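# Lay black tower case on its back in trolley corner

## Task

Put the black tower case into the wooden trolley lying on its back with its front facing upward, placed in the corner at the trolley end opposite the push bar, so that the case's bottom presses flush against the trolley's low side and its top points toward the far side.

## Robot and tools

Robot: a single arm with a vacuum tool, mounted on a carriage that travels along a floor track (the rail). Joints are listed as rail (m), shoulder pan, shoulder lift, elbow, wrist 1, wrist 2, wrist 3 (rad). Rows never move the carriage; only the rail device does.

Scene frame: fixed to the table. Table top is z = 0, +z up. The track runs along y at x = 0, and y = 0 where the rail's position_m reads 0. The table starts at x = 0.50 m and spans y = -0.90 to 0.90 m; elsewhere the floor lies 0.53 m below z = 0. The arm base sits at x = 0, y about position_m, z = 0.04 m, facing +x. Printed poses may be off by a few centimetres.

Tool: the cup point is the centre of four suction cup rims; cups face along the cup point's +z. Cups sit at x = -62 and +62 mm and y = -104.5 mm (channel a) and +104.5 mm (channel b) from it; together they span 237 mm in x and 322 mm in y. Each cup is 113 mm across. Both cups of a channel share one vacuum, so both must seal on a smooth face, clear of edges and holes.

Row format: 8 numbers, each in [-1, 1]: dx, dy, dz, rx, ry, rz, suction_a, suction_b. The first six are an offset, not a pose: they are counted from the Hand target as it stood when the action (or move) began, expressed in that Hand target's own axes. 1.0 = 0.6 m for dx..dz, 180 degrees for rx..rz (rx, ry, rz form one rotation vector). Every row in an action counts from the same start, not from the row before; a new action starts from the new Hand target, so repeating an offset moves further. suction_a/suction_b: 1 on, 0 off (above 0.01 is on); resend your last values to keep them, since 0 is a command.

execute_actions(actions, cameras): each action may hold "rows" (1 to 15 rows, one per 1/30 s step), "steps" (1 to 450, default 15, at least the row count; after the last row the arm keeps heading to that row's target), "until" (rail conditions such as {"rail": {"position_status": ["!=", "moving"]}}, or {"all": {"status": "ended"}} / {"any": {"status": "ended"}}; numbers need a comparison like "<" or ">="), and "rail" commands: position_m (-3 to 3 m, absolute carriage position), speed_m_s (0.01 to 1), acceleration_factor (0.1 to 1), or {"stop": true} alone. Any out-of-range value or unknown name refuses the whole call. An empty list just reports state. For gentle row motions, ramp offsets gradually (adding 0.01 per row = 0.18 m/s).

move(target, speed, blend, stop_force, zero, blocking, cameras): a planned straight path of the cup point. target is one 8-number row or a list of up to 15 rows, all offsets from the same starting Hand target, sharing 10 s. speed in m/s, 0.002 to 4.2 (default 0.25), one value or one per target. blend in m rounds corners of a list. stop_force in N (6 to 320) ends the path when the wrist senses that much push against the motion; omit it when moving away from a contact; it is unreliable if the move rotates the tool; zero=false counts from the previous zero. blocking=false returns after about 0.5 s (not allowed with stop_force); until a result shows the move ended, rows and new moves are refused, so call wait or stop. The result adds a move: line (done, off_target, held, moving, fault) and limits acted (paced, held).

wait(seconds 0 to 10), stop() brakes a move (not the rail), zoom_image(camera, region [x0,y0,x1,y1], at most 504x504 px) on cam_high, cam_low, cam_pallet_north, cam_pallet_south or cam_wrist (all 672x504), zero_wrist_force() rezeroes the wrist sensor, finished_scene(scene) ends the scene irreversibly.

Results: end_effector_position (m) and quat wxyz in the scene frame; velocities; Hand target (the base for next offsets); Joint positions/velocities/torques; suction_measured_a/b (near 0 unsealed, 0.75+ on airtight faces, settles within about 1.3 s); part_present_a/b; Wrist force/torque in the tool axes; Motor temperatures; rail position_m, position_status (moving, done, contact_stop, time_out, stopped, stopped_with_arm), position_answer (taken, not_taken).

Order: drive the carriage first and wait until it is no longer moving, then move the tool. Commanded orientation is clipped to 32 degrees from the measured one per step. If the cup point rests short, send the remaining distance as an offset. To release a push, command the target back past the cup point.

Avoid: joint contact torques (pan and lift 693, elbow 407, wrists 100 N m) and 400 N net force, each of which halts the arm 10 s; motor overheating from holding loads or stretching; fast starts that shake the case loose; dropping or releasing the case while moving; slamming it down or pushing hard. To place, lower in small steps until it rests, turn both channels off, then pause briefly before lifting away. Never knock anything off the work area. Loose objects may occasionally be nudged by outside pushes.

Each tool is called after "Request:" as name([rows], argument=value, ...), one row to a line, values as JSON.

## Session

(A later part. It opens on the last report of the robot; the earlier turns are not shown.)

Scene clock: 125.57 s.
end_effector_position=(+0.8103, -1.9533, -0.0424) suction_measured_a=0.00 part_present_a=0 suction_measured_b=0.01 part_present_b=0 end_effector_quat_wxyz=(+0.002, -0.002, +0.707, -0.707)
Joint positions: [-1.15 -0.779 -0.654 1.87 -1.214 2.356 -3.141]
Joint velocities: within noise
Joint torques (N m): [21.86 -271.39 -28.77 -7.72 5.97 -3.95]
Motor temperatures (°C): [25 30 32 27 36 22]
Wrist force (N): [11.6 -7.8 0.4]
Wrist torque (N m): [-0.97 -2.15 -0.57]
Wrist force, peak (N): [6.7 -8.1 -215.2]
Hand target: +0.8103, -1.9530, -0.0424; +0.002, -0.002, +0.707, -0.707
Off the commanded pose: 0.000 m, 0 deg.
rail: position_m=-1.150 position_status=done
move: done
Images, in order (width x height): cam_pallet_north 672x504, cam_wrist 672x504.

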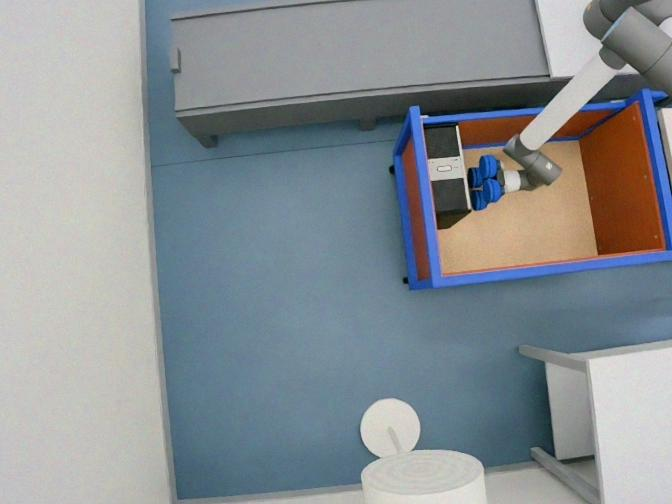

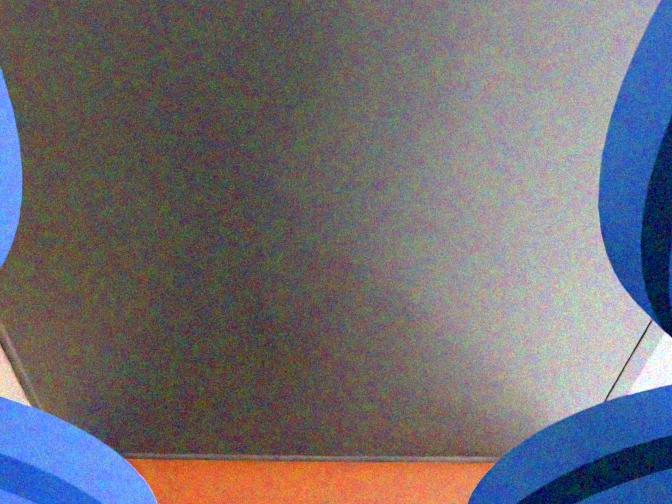

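Request:
move(target=[0, 0, 0.16, 0, 0, 0, 0, 0], speed=0.1, cameras=[])

Request:
move(target=[0, 0, 0.1, 0, 0, 0, 0, 0], speed=0.02, stop_force=10, cameras=[])

Scene clock: 127.43 s.
end_effector_position=(+0.8109, -2.0486, -0.0425) suction_measured_a=0.00 part_present_a=0 suction_measured_b=0.01 part_present_b=0 end_effector_quat_wxyz=(+0.002, -0.002, +0.707, -0.707)
Joint positions: [-1.15 -0.846 -0.628 1.781 -1.151 2.289 -3.141]
Joint velocities: within noise
Joint torques (N m): [-22.49 -213.45 -63.12 -1.91 -4.05 4.4]
Motor temperatures (°C): [25 30 32 27 36 22]
Wrist force (N): [11.7 -7.3 0.5]
Wrist torque (N m): [-0.90 -2.16 -0.58]
Wrist force, peak (N): [11.8 -8.2 -0.5]
Hand target: +0.8109, -2.0490, -0.0425; +0.002, -0.002, +0.707, -0.707
Off the commanded pose: 0.000 m, 0 deg.
rail: position_m=-1.150 position_status=done
move: done
No camera images: "cameras" was empty.

Scene clock: 130.60 s.
end_effector_position=(+0.8111, -2.0830, -0.0426) suction_measured_a=0.00 part_present_a=0 suction_measured_b=0.01 part_present_b=0 end_effector_quat_wxyz=(+0.002, -0.002, +0.707, -0.707)
Joint positions: [-1.15 -0.868 -0.617 1.745 -1.126 2.267 -3.141]
Joint velocities: within noise
Joint torques (N m): [18.96 -284.24 -44.05 -8.5 6.24 -0.3]
Motor temperatures (°C): [25 30 32 27 36 22]
Wrist force (N): [8.1 -7.5 -7.1]
Wrist torque (N m): [-0.77 -1.73 -0.56]
Wrist force, peak (N): [8.8 -6.1 -12.4]
Hand target: +0.8112, -2.0830, -0.0426; +0.002, -0.002, +0.707, -0.707 (not the last commanded pose)
Off the commanded pose: 0.026 m, 0 deg.
rail: position_m=-1.150 position_status=done
move: contact
No camera images: "cameras" was empty.

Request:
execute_actions([
  {"rows": [[0, 0, 0, 0, 0, 0, 1, 1]], "steps": 45},
], cameras=["cam_pallet_north", "cam_wrist"])

Request:
move(target=[0, 0, 0.1, 0, 0, 0, 1, 1], speed=0.01, stop_force=50, cameras=[])

Scene clock: 132.87 s.
end_effector_position=(+0.8112, -2.0831, -0.0425) suction_measured_a=0.94 part_present_a=1 suction_measured_b=0.94 part_present_b=1 end_effector_quat_wxyz=(+0.002, -0.002, +0.707, -0.707)
Joint positions: [-1.15 -0.868 -0.618 1.745 -1.126 2.267 -3.141]
Joint velocities: within noise
Joint torques (N m): [-0.03 -156.44 -0.64 10.43 -3.11 3.37]
Motor temperatures (°C): [25 30 32 27 36 22]
Wrist force (N): [8.9 -160.4 23.1]
Wrist torque (N m): [15.87 -2.53 -3.51]
Wrist force, peak (N): [8.9 -160.4 23.1]
Hand target: +0.8112, -2.0830, -0.0426; +0.002, -0.002, +0.707, -0.707
Off the commanded pose: 0.000 m, 0 deg.
rail: position_m=-1.150 position_status=done
Images, in order (width x height): cam_pallet_north 672x504, cam_wrist 672x504.

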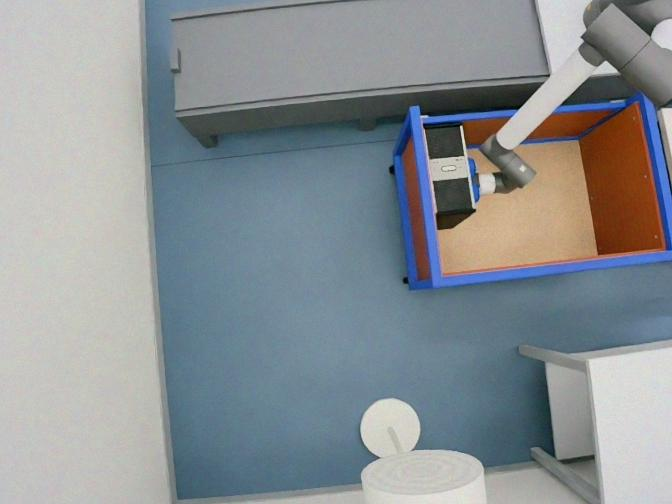

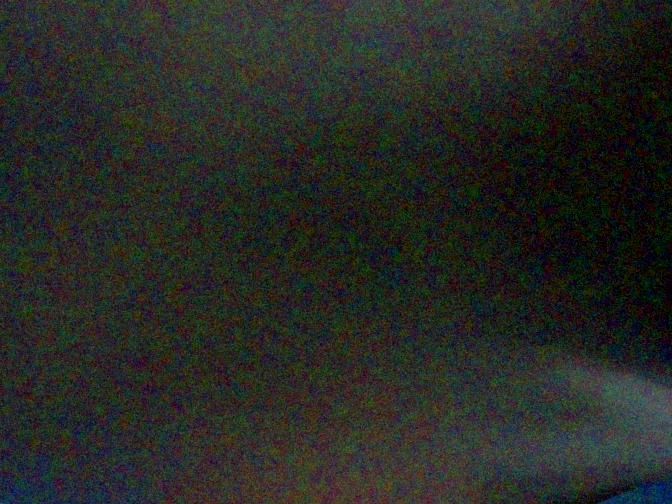

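Scene clock: 134.00 s.
end_effector_position=(+0.8111, -2.0834, -0.0426) suction_measured_a=0.94 part_present_a=1 suction_measured_b=0.94 part_present_b=1 end_effector_quat_wxyz=(+0.002, -0.002, +0.708, -0.707)
Joint positions: [-1.15 -0.868 -0.617 1.745 -1.126 2.267 -3.141]
Joint velocities: within noise
Joint torques (N m): [-0.12 -160.97 -25.46 4.03 0.39 4.2]
Motor temperatures (°C): [25 30 32 27 36 22]
Wrist force (N): [15.7 -205.1 -42.9]
Wrist torque (N m): [11.02 -0.76 -2.76]
Wrist force, peak (N): [20.7 -211.8 -57.3]
Hand target: +0.8111, -2.0834, -0.0426; +0.002, -0.002, +0.708, -0.707 (not the last commanded pose)
Off the commanded pose: 0.060 m, 0 deg.
rail: position_m=-1.150 position_status=done
move: contact
No camera images: "cameras" was empty.

Request:
move(target=[0, -0.0033, 0, 0, 0, 0, 1, 1], speed=0.01, cameras=[])

Request:
move(target=[0, 0, 0.06, 0, 0, 0, 1, 1], speed=0.01, stop_force=40, cameras=[])

Scene clock: 135.00 s.
end_effector_position=(+0.8109, -2.0831, -0.0412) suction_measured_a=0.94 part_present_a=1 suction_measured_b=0.94 part_present_b=1 end_effector_quat_wxyz=(+0.002, -0.003, +0.708, -0.707)
Joint positions: [-1.15 -0.868 -0.619 1.746 -1.124 2.266 -3.141]
Joint velocities: within noise
Joint torques (N m): [1.97 -330.6 -47.51 -4.87 3.61 -5.34]
Motor temperatures (°C): [25 30 32 27 36 22]
Wrist force (N): [5.9 -73.7 9.5]
Wrist torque (N m): [12.60 -2.41 9.05]
Wrist force, peak (N): [15.4 -205.3 -42.9]
Hand target: +0.8111, -2.0834, -0.0406; +0.002, -0.002, +0.708, -0.707
Off the commanded pose: 0.001 m, 0 deg.
rail: position_m=-1.150 position_status=done
move: done
No camera images: "cameras" was empty.

Scene clock: 138.57 s.
end_effector_position=(+0.8112, -2.1031, -0.0406) suction_measured_a=0.94 part_present_a=1 suction_measured_b=0.94 part_present_b=1 end_effector_quat_wxyz=(+0.002, -0.002, +0.708, -0.707)
Joint positions: [-1.15 -0.881 -0.613 1.724 -1.11 2.254 -3.141]
Joint velocities: within noise
Joint torques (N m): [13.89 -377.88 -92.12 -23.14 -0.04 -5.54]
Motor temperatures (°C): [25 30 32 27 36 22]
Wrist force (N): [10.1 -49.1 -17.0]
Wrist torque (N m): [11.43 1.97 3.09]
Wrist force, peak (N): [7.8 -74.9 -7.5]
Hand target: +0.8112, -2.1031, -0.0406; +0.002, -0.002, +0.708, -0.707 (not the last commanded pose)
Off the commanded pose: 0.016 m, 0 deg.
rail: position_m=-1.150 position_status=done
move: contact
No camera images: "cameras" was empty.

Request:
move(target=[0, 0.0022, 0, 0, 0, 0, 1, 1], speed=0.01, cameras=[])

Request:
execute_actions([
  {"rows": [[0, 0, 0, 0, 0, 0, 0, 0]], "steps": 3},
], cameras=[])

Request:
execute_actions([
  {"rows": [[0, 0, 0, 0, 0, 0, 0, 0]], "steps": 1},
], cameras=[])

Request:
execute_actions([
  {"rows": [[0, 0, 0, 0, 0, 0, 0, 0]], "steps": 1},
], cameras=[])

Scene clock: 139.53 s.
end_effector_position=(+0.8113, -2.1032, -0.0415) suction_measured_a=0.94 part_present_a=1 suction_measured_b=0.94 part_present_b=1 end_effector_quat_wxyz=(+0.002, -0.002, +0.707, -0.707)
Joint positions: [-1.15 -0.881 -0.612 1.724 -1.111 2.254 -3.141]
Joint velocities: within noise
Joint torques (N m): [13.88 -249 -100.2 -14.34 -1.47 -3.69]
Motor temperatures (°C): [25 30 32 27 36 22]
Wrist force (N): [20.1 -101.2 -30.9]
Wrist torque (N m): [13.00 1.92 3.48]
Wrist force, peak (N): [20.1 -101.2 -30.9]
Hand target: +0.8112, -2.1031, -0.0419; +0.002, -0.002, +0.708, -0.707
Off the commanded pose: 0.000 m, 0 deg.
rail: position_m=-1.150 position_status=done
move: done
No camera images: "cameras" was empty.

Scene clock: 139.83 s.
end_effector_position=(+0.8112, -2.1020, -0.0429) suction_measured_a=0.00 part_present_a=0 suction_measured_b=0.01 part_present_b=0 end_effector_quat_wxyz=(+0.002, -0.003, +0.708, -0.706)
Joint positions: [-1.15 -0.88 -0.611 1.725 -1.11 2.254 -3.141]
Joint velocities: within noise
Joint torques (N m): [-144.29 -260.11 -166.28 -25.9 1.01 -3]
Motor temperatures (°C): [25 30 32 27 36 22]
Wrist force (N): [-4.6 -23.1 -185.4]
Wrist torque (N m): [-0.38 -0.68 0.23]
Wrist force, peak (N): [-6.2 -23.9 -186.3]
Hand target: +0.8112, -2.1030, -0.0419; +0.002, -0.002, +0.708, -0.707
Off the commanded pose: 0.001 m, 0 deg.
rail: position_m=-1.150 position_status=done
No camera images: "cameras" was empty.

Scene clock: 140.07 s.
end_effector_position=(+0.8114, -2.1025, -0.0425) suction_measured_a=0.00 part_present_a=0 suction_measured_b=0.01 part_present_b=0 end_effector_quat_wxyz=(+0.002, -0.003, +0.708, -0.706)
Joint positions: [-1.15 -0.88 -0.611 1.724 -1.111 2.254 -3.141]
Joint velocities: within noise
Joint torques (N m): [-180.19 -302.27 -184.65 -29.49 2.5 -2.66]
Motor temperatures (°C): [25 30 32 27 36 22]
Wrist force (N): [-0.8 -18.2 -197.7]
Wrist torque (N m): [0.00 -0.65 0.02]
Wrist force, peak (N): [-0.8 -18.2 -197.7]
Hand target: +0.8112, -2.1031, -0.0419; +0.002, -0.002, +0.708, -0.707
Off the commanded pose: 0.001 m, 0 deg.
rail: position_m=-1.150 position_status=done
No camera images: "cameras" was empty.

Scene clock: 140.30 s.
end_effector_position=(+0.8113, -2.1029, -0.0423) suction_measured_a=0.00 part_present_a=0 suction_measured_b=0.01 part_present_b=0 end_effector_quat_wxyz=(+0.002, -0.003, +0.708, -0.707)
Joint positions: [-1.15 -0.881 -0.611 1.724 -1.111 2.254 -3.141]
Joint velocities: within noise
Joint torques (N m): [-190.94 -327.9 -191.8 -31.65 4.39 -2.24]
Motor temperatures (°C): [25 30 32 27 36 22]
Wrist force (N): [-2.1 -14.9 -208.5]
Wrist torque (N m): [0.24 -0.43 -0.06]
Wrist force, peak (N): [-2.1 -14.9 -208.5]
Hand target: +0.8112, -2.1031, -0.0419; +0.002, -0.002, +0.708, -0.707
Off the commanded pose: 0.000 m, 0 deg.
rail: position_m=-1.150 position_status=done
No camera images: "cameras" was empty.

Request:
execute_actions([
  {"rows": [[0, 0, 0, 0, 0, 0, 1, 1]], "steps": 45},
], cameras=[])

Request:
execute_actions([
  {"rows": [[0, 0, 0, 0, 0, 0, 0, 0], [0, 0, -0.0005, 0, 0, 0, 0, 0], [0, 0, -0.0015, 0, 0, 0, 0, 0], [0, 0, -0.003, 0, 0, 0, 0, 0], [0, 0, -0.005, 0, 0, 0, 0, 0], [0, 0, -0.0075, 0, 0, 0, 0, 0], [0, 0, -0.0105, 0, 0, 0, 0, 0], [0, 0, -0.014, 0, 0, 0, 0, 0], [0, 0, -0.018, 0, 0, 0, 0, 0], [0, 0, -0.022, 0, 0, 0, 0, 0], [0, 0, -0.026, 0, 0, 0, 0, 0], [0, 0, -0.03, 0, 0, 0, 0, 0], [0, 0, -0.033, 0, 0, 0, 0, 0], [0, 0, -0.035, 0, 0, 0, 0, 0], [0, 0, -0.036, 0, 0, 0, 0, 0]], "steps": 15},
], cameras=["cam_pallet_north"])

Scene clock: 142.37 s.
end_effector_position=(+0.8112, -2.1032, -0.0418) suction_measured_a=0.94 part_present_a=1 suction_measured_b=0.94 part_present_b=1 end_effector_quat_wxyz=(+0.002, -0.002, +0.707, -0.707)
Joint positions: [-1.15 -0.881 -0.612 1.724 -1.111 2.254 -3.141]
Joint velocities: within noise
Joint torques (N m): [53.59 -228.29 -45.35 1.62 -7.46 -1.93]
Motor temperatures (°C): [25 30 32 27 36 22]
Wrist force (N): [27.3 -104.8 12.0]
Wrist torque (N m): [18.18 2.33 5.80]
Wrist force, peak (N): [-2.7 -9.9 -216.0]
Hand target: +0.8112, -2.1031, -0.0419; +0.002, -0.002, +0.708, -0.707
Off the commanded pose: 0.000 m, 0 deg.
rail: position_m=-1.150 position_status=done
No camera images: "cameras" was empty.

Scene clock: 143.27 s.
end_effector_position=(+0.8110, -2.0821, -0.0419) suction_measured_a=0.00 part_present_a=0 suction_measured_b=0.01 part_present_b=0 end_effector_quat_wxyz=(+0.002, -0.002, +0.707, -0.707)
Joint positions: [-1.15 -0.868 -0.619 1.747 -1.126 2.267 -3.141]
Joint velocities: within noise
Joint torques (N m): [20.92 -286.35 -37.03 -8.19 5.87 2.28]
Motor temperatures (°C): [25 30 32 27 36 22]
Wrist force (N): [7.5 -10.7 -4.6]
Wrist torque (N m): [-1.40 -1.55 -0.54]
Wrist force, peak (N): [-1.4 -34.2 -166.3]
Hand target: +0.8111, -2.0815, -0.0419; +0.002, -0.002, +0.708, -0.707
Off the commanded pose: 0.001 m, 0 deg.
rail: position_m=-1.150 position_status=done
Images, in order (width x height): cam_pallet_north 672x504.

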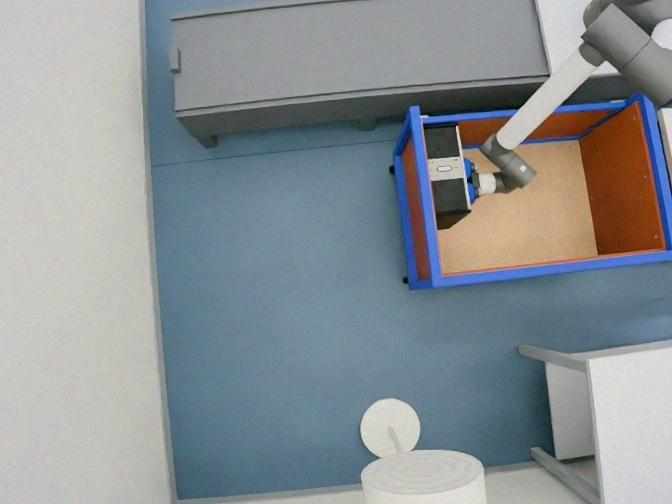

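Request:
execute_actions([
  {"rows": [[0, 0, 0, 0, 0, 0, 1, 1]], "steps": 45},
], cameras=[])

Request:
move(target=[0, -0.0025, 0, 0, 0, 0, 1, 1], speed=0.02, cameras=[])

Request:
move(target=[0, 0, 0.06, 0, 0, 0, 1, 1], speed=0.015, stop_force=40, cameras=[])

Scene clock: 145.33 s.
end_effector_position=(+0.8111, -2.0815, -0.0419) suction_measured_a=0.00 part_present_a=0 suction_measured_b=0.01 part_present_b=0 end_effector_quat_wxyz=(+0.002, -0.002, +0.708, -0.707)
Joint positions: [-1.15 -0.867 -0.619 1.747 -1.127 2.268 -3.141]
Joint velocities: within noise
Joint torques (N m): [25.8 -281.47 -45.85 -7.75 5.56 -4.59]
Motor temperatures (°C): [25 30 32 27 36 22]
Wrist force (N): [7.9 -11.3 -4.1]
Wrist torque (N m): [-1.46 -1.63 -0.56]
Wrist force, peak (N): [8.3 -11.7 -3.9]
Hand target: +0.8111, -2.0815, -0.0419; +0.002, -0.002, +0.708, -0.707
Off the commanded pose: 0.000 m, 0 deg.
rail: position_m=-1.150 position_status=done
No camera images: "cameras" was empty.

Scene clock: 146.03 s.
end_effector_position=(+0.8111, -2.0815, -0.0405) suction_measured_a=0.00 part_present_a=0 suction_measured_b=0.01 part_present_b=0 end_effector_quat_wxyz=(+0.002, -0.002, +0.707, -0.707)
Joint positions: [-1.15 -0.867 -0.62 1.747 -1.126 2.268 -3.141]
Joint velocities: within noise
Joint torques (N m): [26.89 -282.03 -39.83 -2.1 5.19 -4.59]
Motor temperatures (°C): [25 30 32 27 36 22]
Wrist force (N): [7.9 -11.2 -4.2]
Wrist torque (N m): [-1.45 -1.62 -0.56]
Wrist force, peak (N): [8.1 -11.5 -4.1]
Hand target: +0.8111, -2.0815, -0.0404; +0.002, -0.002, +0.708, -0.707
Off the commanded pose: 0.000 m, 0 deg.
rail: position_m=-1.150 position_status=done
move: done
No camera images: "cameras" was empty.

Scene clock: 148.03 s.
end_effector_position=(+0.8114, -2.0874, -0.0397) suction_measured_a=0.94 part_present_a=1 suction_measured_b=0.94 part_present_b=1 end_effector_quat_wxyz=(+0.002, -0.002, +0.707, -0.707)
Joint positions: [-1.15 -0.871 -0.619 1.741 -1.122 2.264 -3.141]
Joint velocities: within noise
Joint torques (N m): [47.3 -290.56 -26.08 -2.74 8.66 2.23]
Motor temperatures (°C): [25 30 32 27 36 22]
Wrist force (N): [9.0 -110.6 27.4]
Wrist torque (N m): [16.22 -4.80 -1.93]
Wrist force, peak (N): [8.8 -142.2 -45.0]
Hand target: +0.8114, -2.0874, -0.0397; +0.002, -0.002, +0.707, -0.707 (not the last commanded pose)
Off the commanded pose: 0.030 m, 0 deg.
rail: position_m=-1.150 position_status=done
move: contact
No camera images: "cameras" was empty.

Request:
move(target=[0, -0.001, 0.06, 0, 0, 0, 1, 1], speed=0.015, stop_force=75, cameras=[])

Scene clock: 150.77 s.
end_effector_position=(+0.8115, -2.1034, -0.0395) suction_measured_a=0.94 part_present_a=1 suction_measured_b=0.94 part_present_b=1 end_effector_quat_wxyz=(+0.002, -0.002, +0.707, -0.707)
Joint positions: [-1.15 -0.881 -0.614 1.724 -1.11 2.254 -3.141]
Joint velocities: within noise
Joint torques (N m): [2.18 -309.61 -54.07 -6.3 1.65 -1.53]
Motor temperatures (°C): [25 30 32 27 36 22]
Wrist force (N): [-8.8 -101.4 -26.0]
Wrist torque (N m): [18.58 4.73 -0.46]
Wrist force, peak (N): [-12.3 -116.5 -89.8]
Hand target: +0.8115, -2.1034, -0.0394; +0.002, -0.002, +0.707, -0.707 (not the last commanded pose)
Off the commanded pose: 0.020 m, 0 deg.
rail: position_m=-1.150 position_status=done
move: contact
No camera images: "cameras" was empty.

Request:
execute_actions([
  {"rows": [[0, 0, -0.004, 0, 0, 0, 1, 1], [0, 0, -0.009, 0, 0, 0, 1, 1], [0, 0, -0.015, 0, 0, 0, 0, 0], [0, 0, -0.021, 0, 0, 0, 0, 0], [0, 0, -0.027, 0, 0, 0, 0, 0], [0, 0, -0.032, 0, 0, 0, 0, 0], [0, 0, -0.036, 0, 0, 0, 0, 0], [0, 0, -0.039, 0, 0, 0, 0, 0], [0, 0, -0.041, 0, 0, 0, 0, 0], [0, 0, -0.042, 0, 0, 0, 0, 0]], "steps": 12},
], cameras=["cam_pallet_north"])

Scene clock: 151.80 s.
end_effector_position=(+0.8113, -2.0786, -0.0395) suction_measured_a=0.00 part_present_a=0 suction_measured_b=0.01 part_present_b=0 end_effector_quat_wxyz=(+0.002, -0.002, +0.707, -0.707)
Joint positions: [-1.15 -0.865 -0.622 1.751 -1.128 2.27 -3.141]
Joint velocities: within noise
Joint torques (N m): [21.04 -280.82 -39.18 -9.41 5.15 4.12]
Motor temperatures (°C): [25 30 32 27 36 22]
Wrist force (N): [5.7 -8.4 8.5]
Wrist torque (N m): [-1.08 -1.33 -0.56]
Wrist force, peak (N): [-7.9 -101.5 -27.0]
Hand target: +0.8113, -2.0782, -0.0394; +0.002, -0.002, +0.707, -0.707
Off the commanded pose: 0.000 m, 0 deg.
rail: position_m=-1.150 position_status=done
Images, in order (width x height): cam_pallet_north 672x504.

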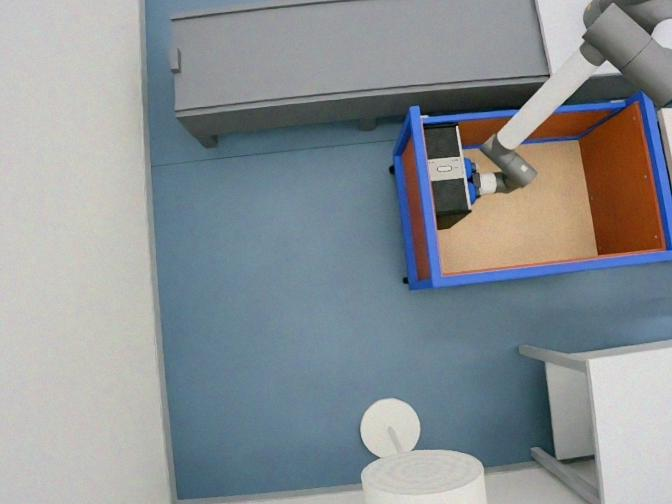

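Request:
move(target=[0, 0, 0.03, 0, 0, 0, 0, 0], speed=0.015, stop_force=8, cameras=[])

Request:
move(target=[0, 0, -0.2, 0, 0, 0, 0, 0], speed=0.2, cameras=["cam_pallet_north", "cam_wrist"])

Scene clock: 153.77 s.
end_effector_position=(+0.8114, -2.0823, -0.0393) suction_measured_a=0.00 part_present_a=0 suction_measured_b=0.01 part_present_b=0 end_effector_quat_wxyz=(+0.002, -0.002, +0.707, -0.707)
Joint positions: [-1.15 -0.868 -0.621 1.747 -1.125 2.267 -3.141]
Joint velocities: within noise
Joint torques (N m): [18.37 -280.86 -45.93 -7.91 6.05 2.29]
Motor temperatures (°C): [25 30 32 27 36 22]
Wrist force (N): [3.3 -9.5 2.4]
Wrist torque (N m): [-1.03 -1.10 -0.52]
Wrist force, peak (N): [5.8 -8.6 8.6]
Hand target: +0.8114, -2.0823, -0.0393; +0.002, -0.002, +0.707, -0.707 (not the last commanded pose)
Off the commanded pose: 0.014 m, 0 deg.
rail: position_m=-1.150 position_status=done
move: contact
No camera images: "cameras" was empty.

Scene clock: 155.00 s.
end_effector_position=(+0.8106, -1.9626, -0.0393) suction_measured_a=0.00 part_present_a=0 suction_measured_b=0.01 part_present_b=0 end_effector_quat_wxyz=(+0.002, -0.002, +0.707, -0.707)
Joint positions: [-1.15 -0.785 -0.655 1.862 -1.207 2.35 -3.141]
Joint velocities: within noise
Joint torques (N m): [25.19 -270.67 -29.81 -8.53 5.13 -4.88]
Motor temperatures (°C): [25 30 32 27 36 22]
Wrist force (N): [5.6 -8.7 8.7]
Wrist torque (N m): [-1.09 -1.34 -0.58]
Wrist force, peak (N): [6.0 -8.6 11.3]
Hand target: +0.8106, -1.9623, -0.0392; +0.002, -0.002, +0.707, -0.707
Off the commanded pose: 0.000 m, 0 deg.
rail: position_m=-1.150 position_status=done
move: done
Images, in order (width x height): cam_pallet_north 672x504, cam_wrist 672x504.

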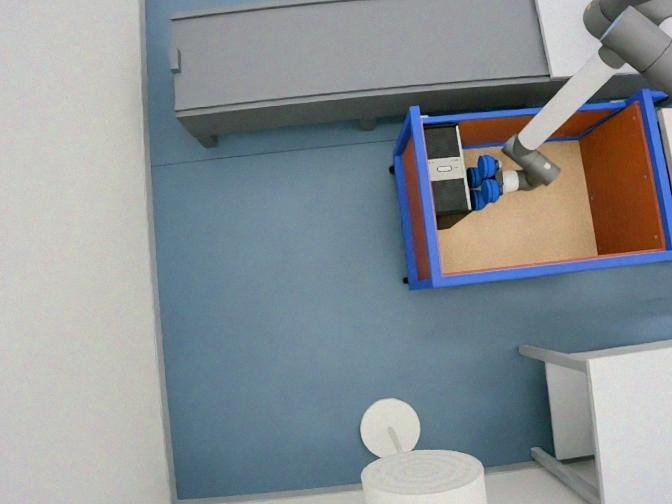

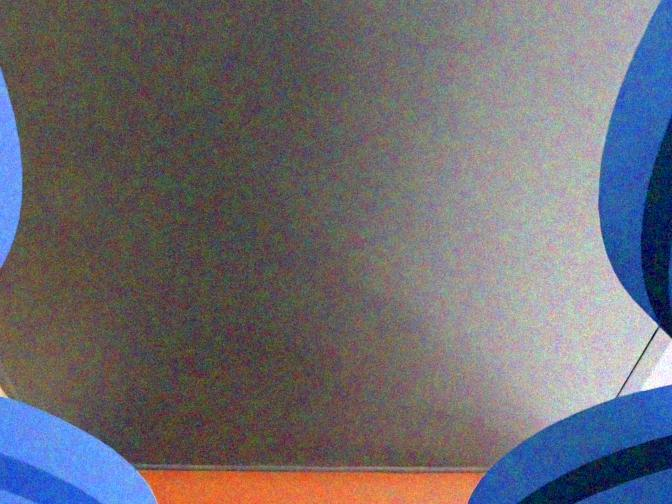

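Request:
finished_scene(scene=1)

The scene is finished: the task was done.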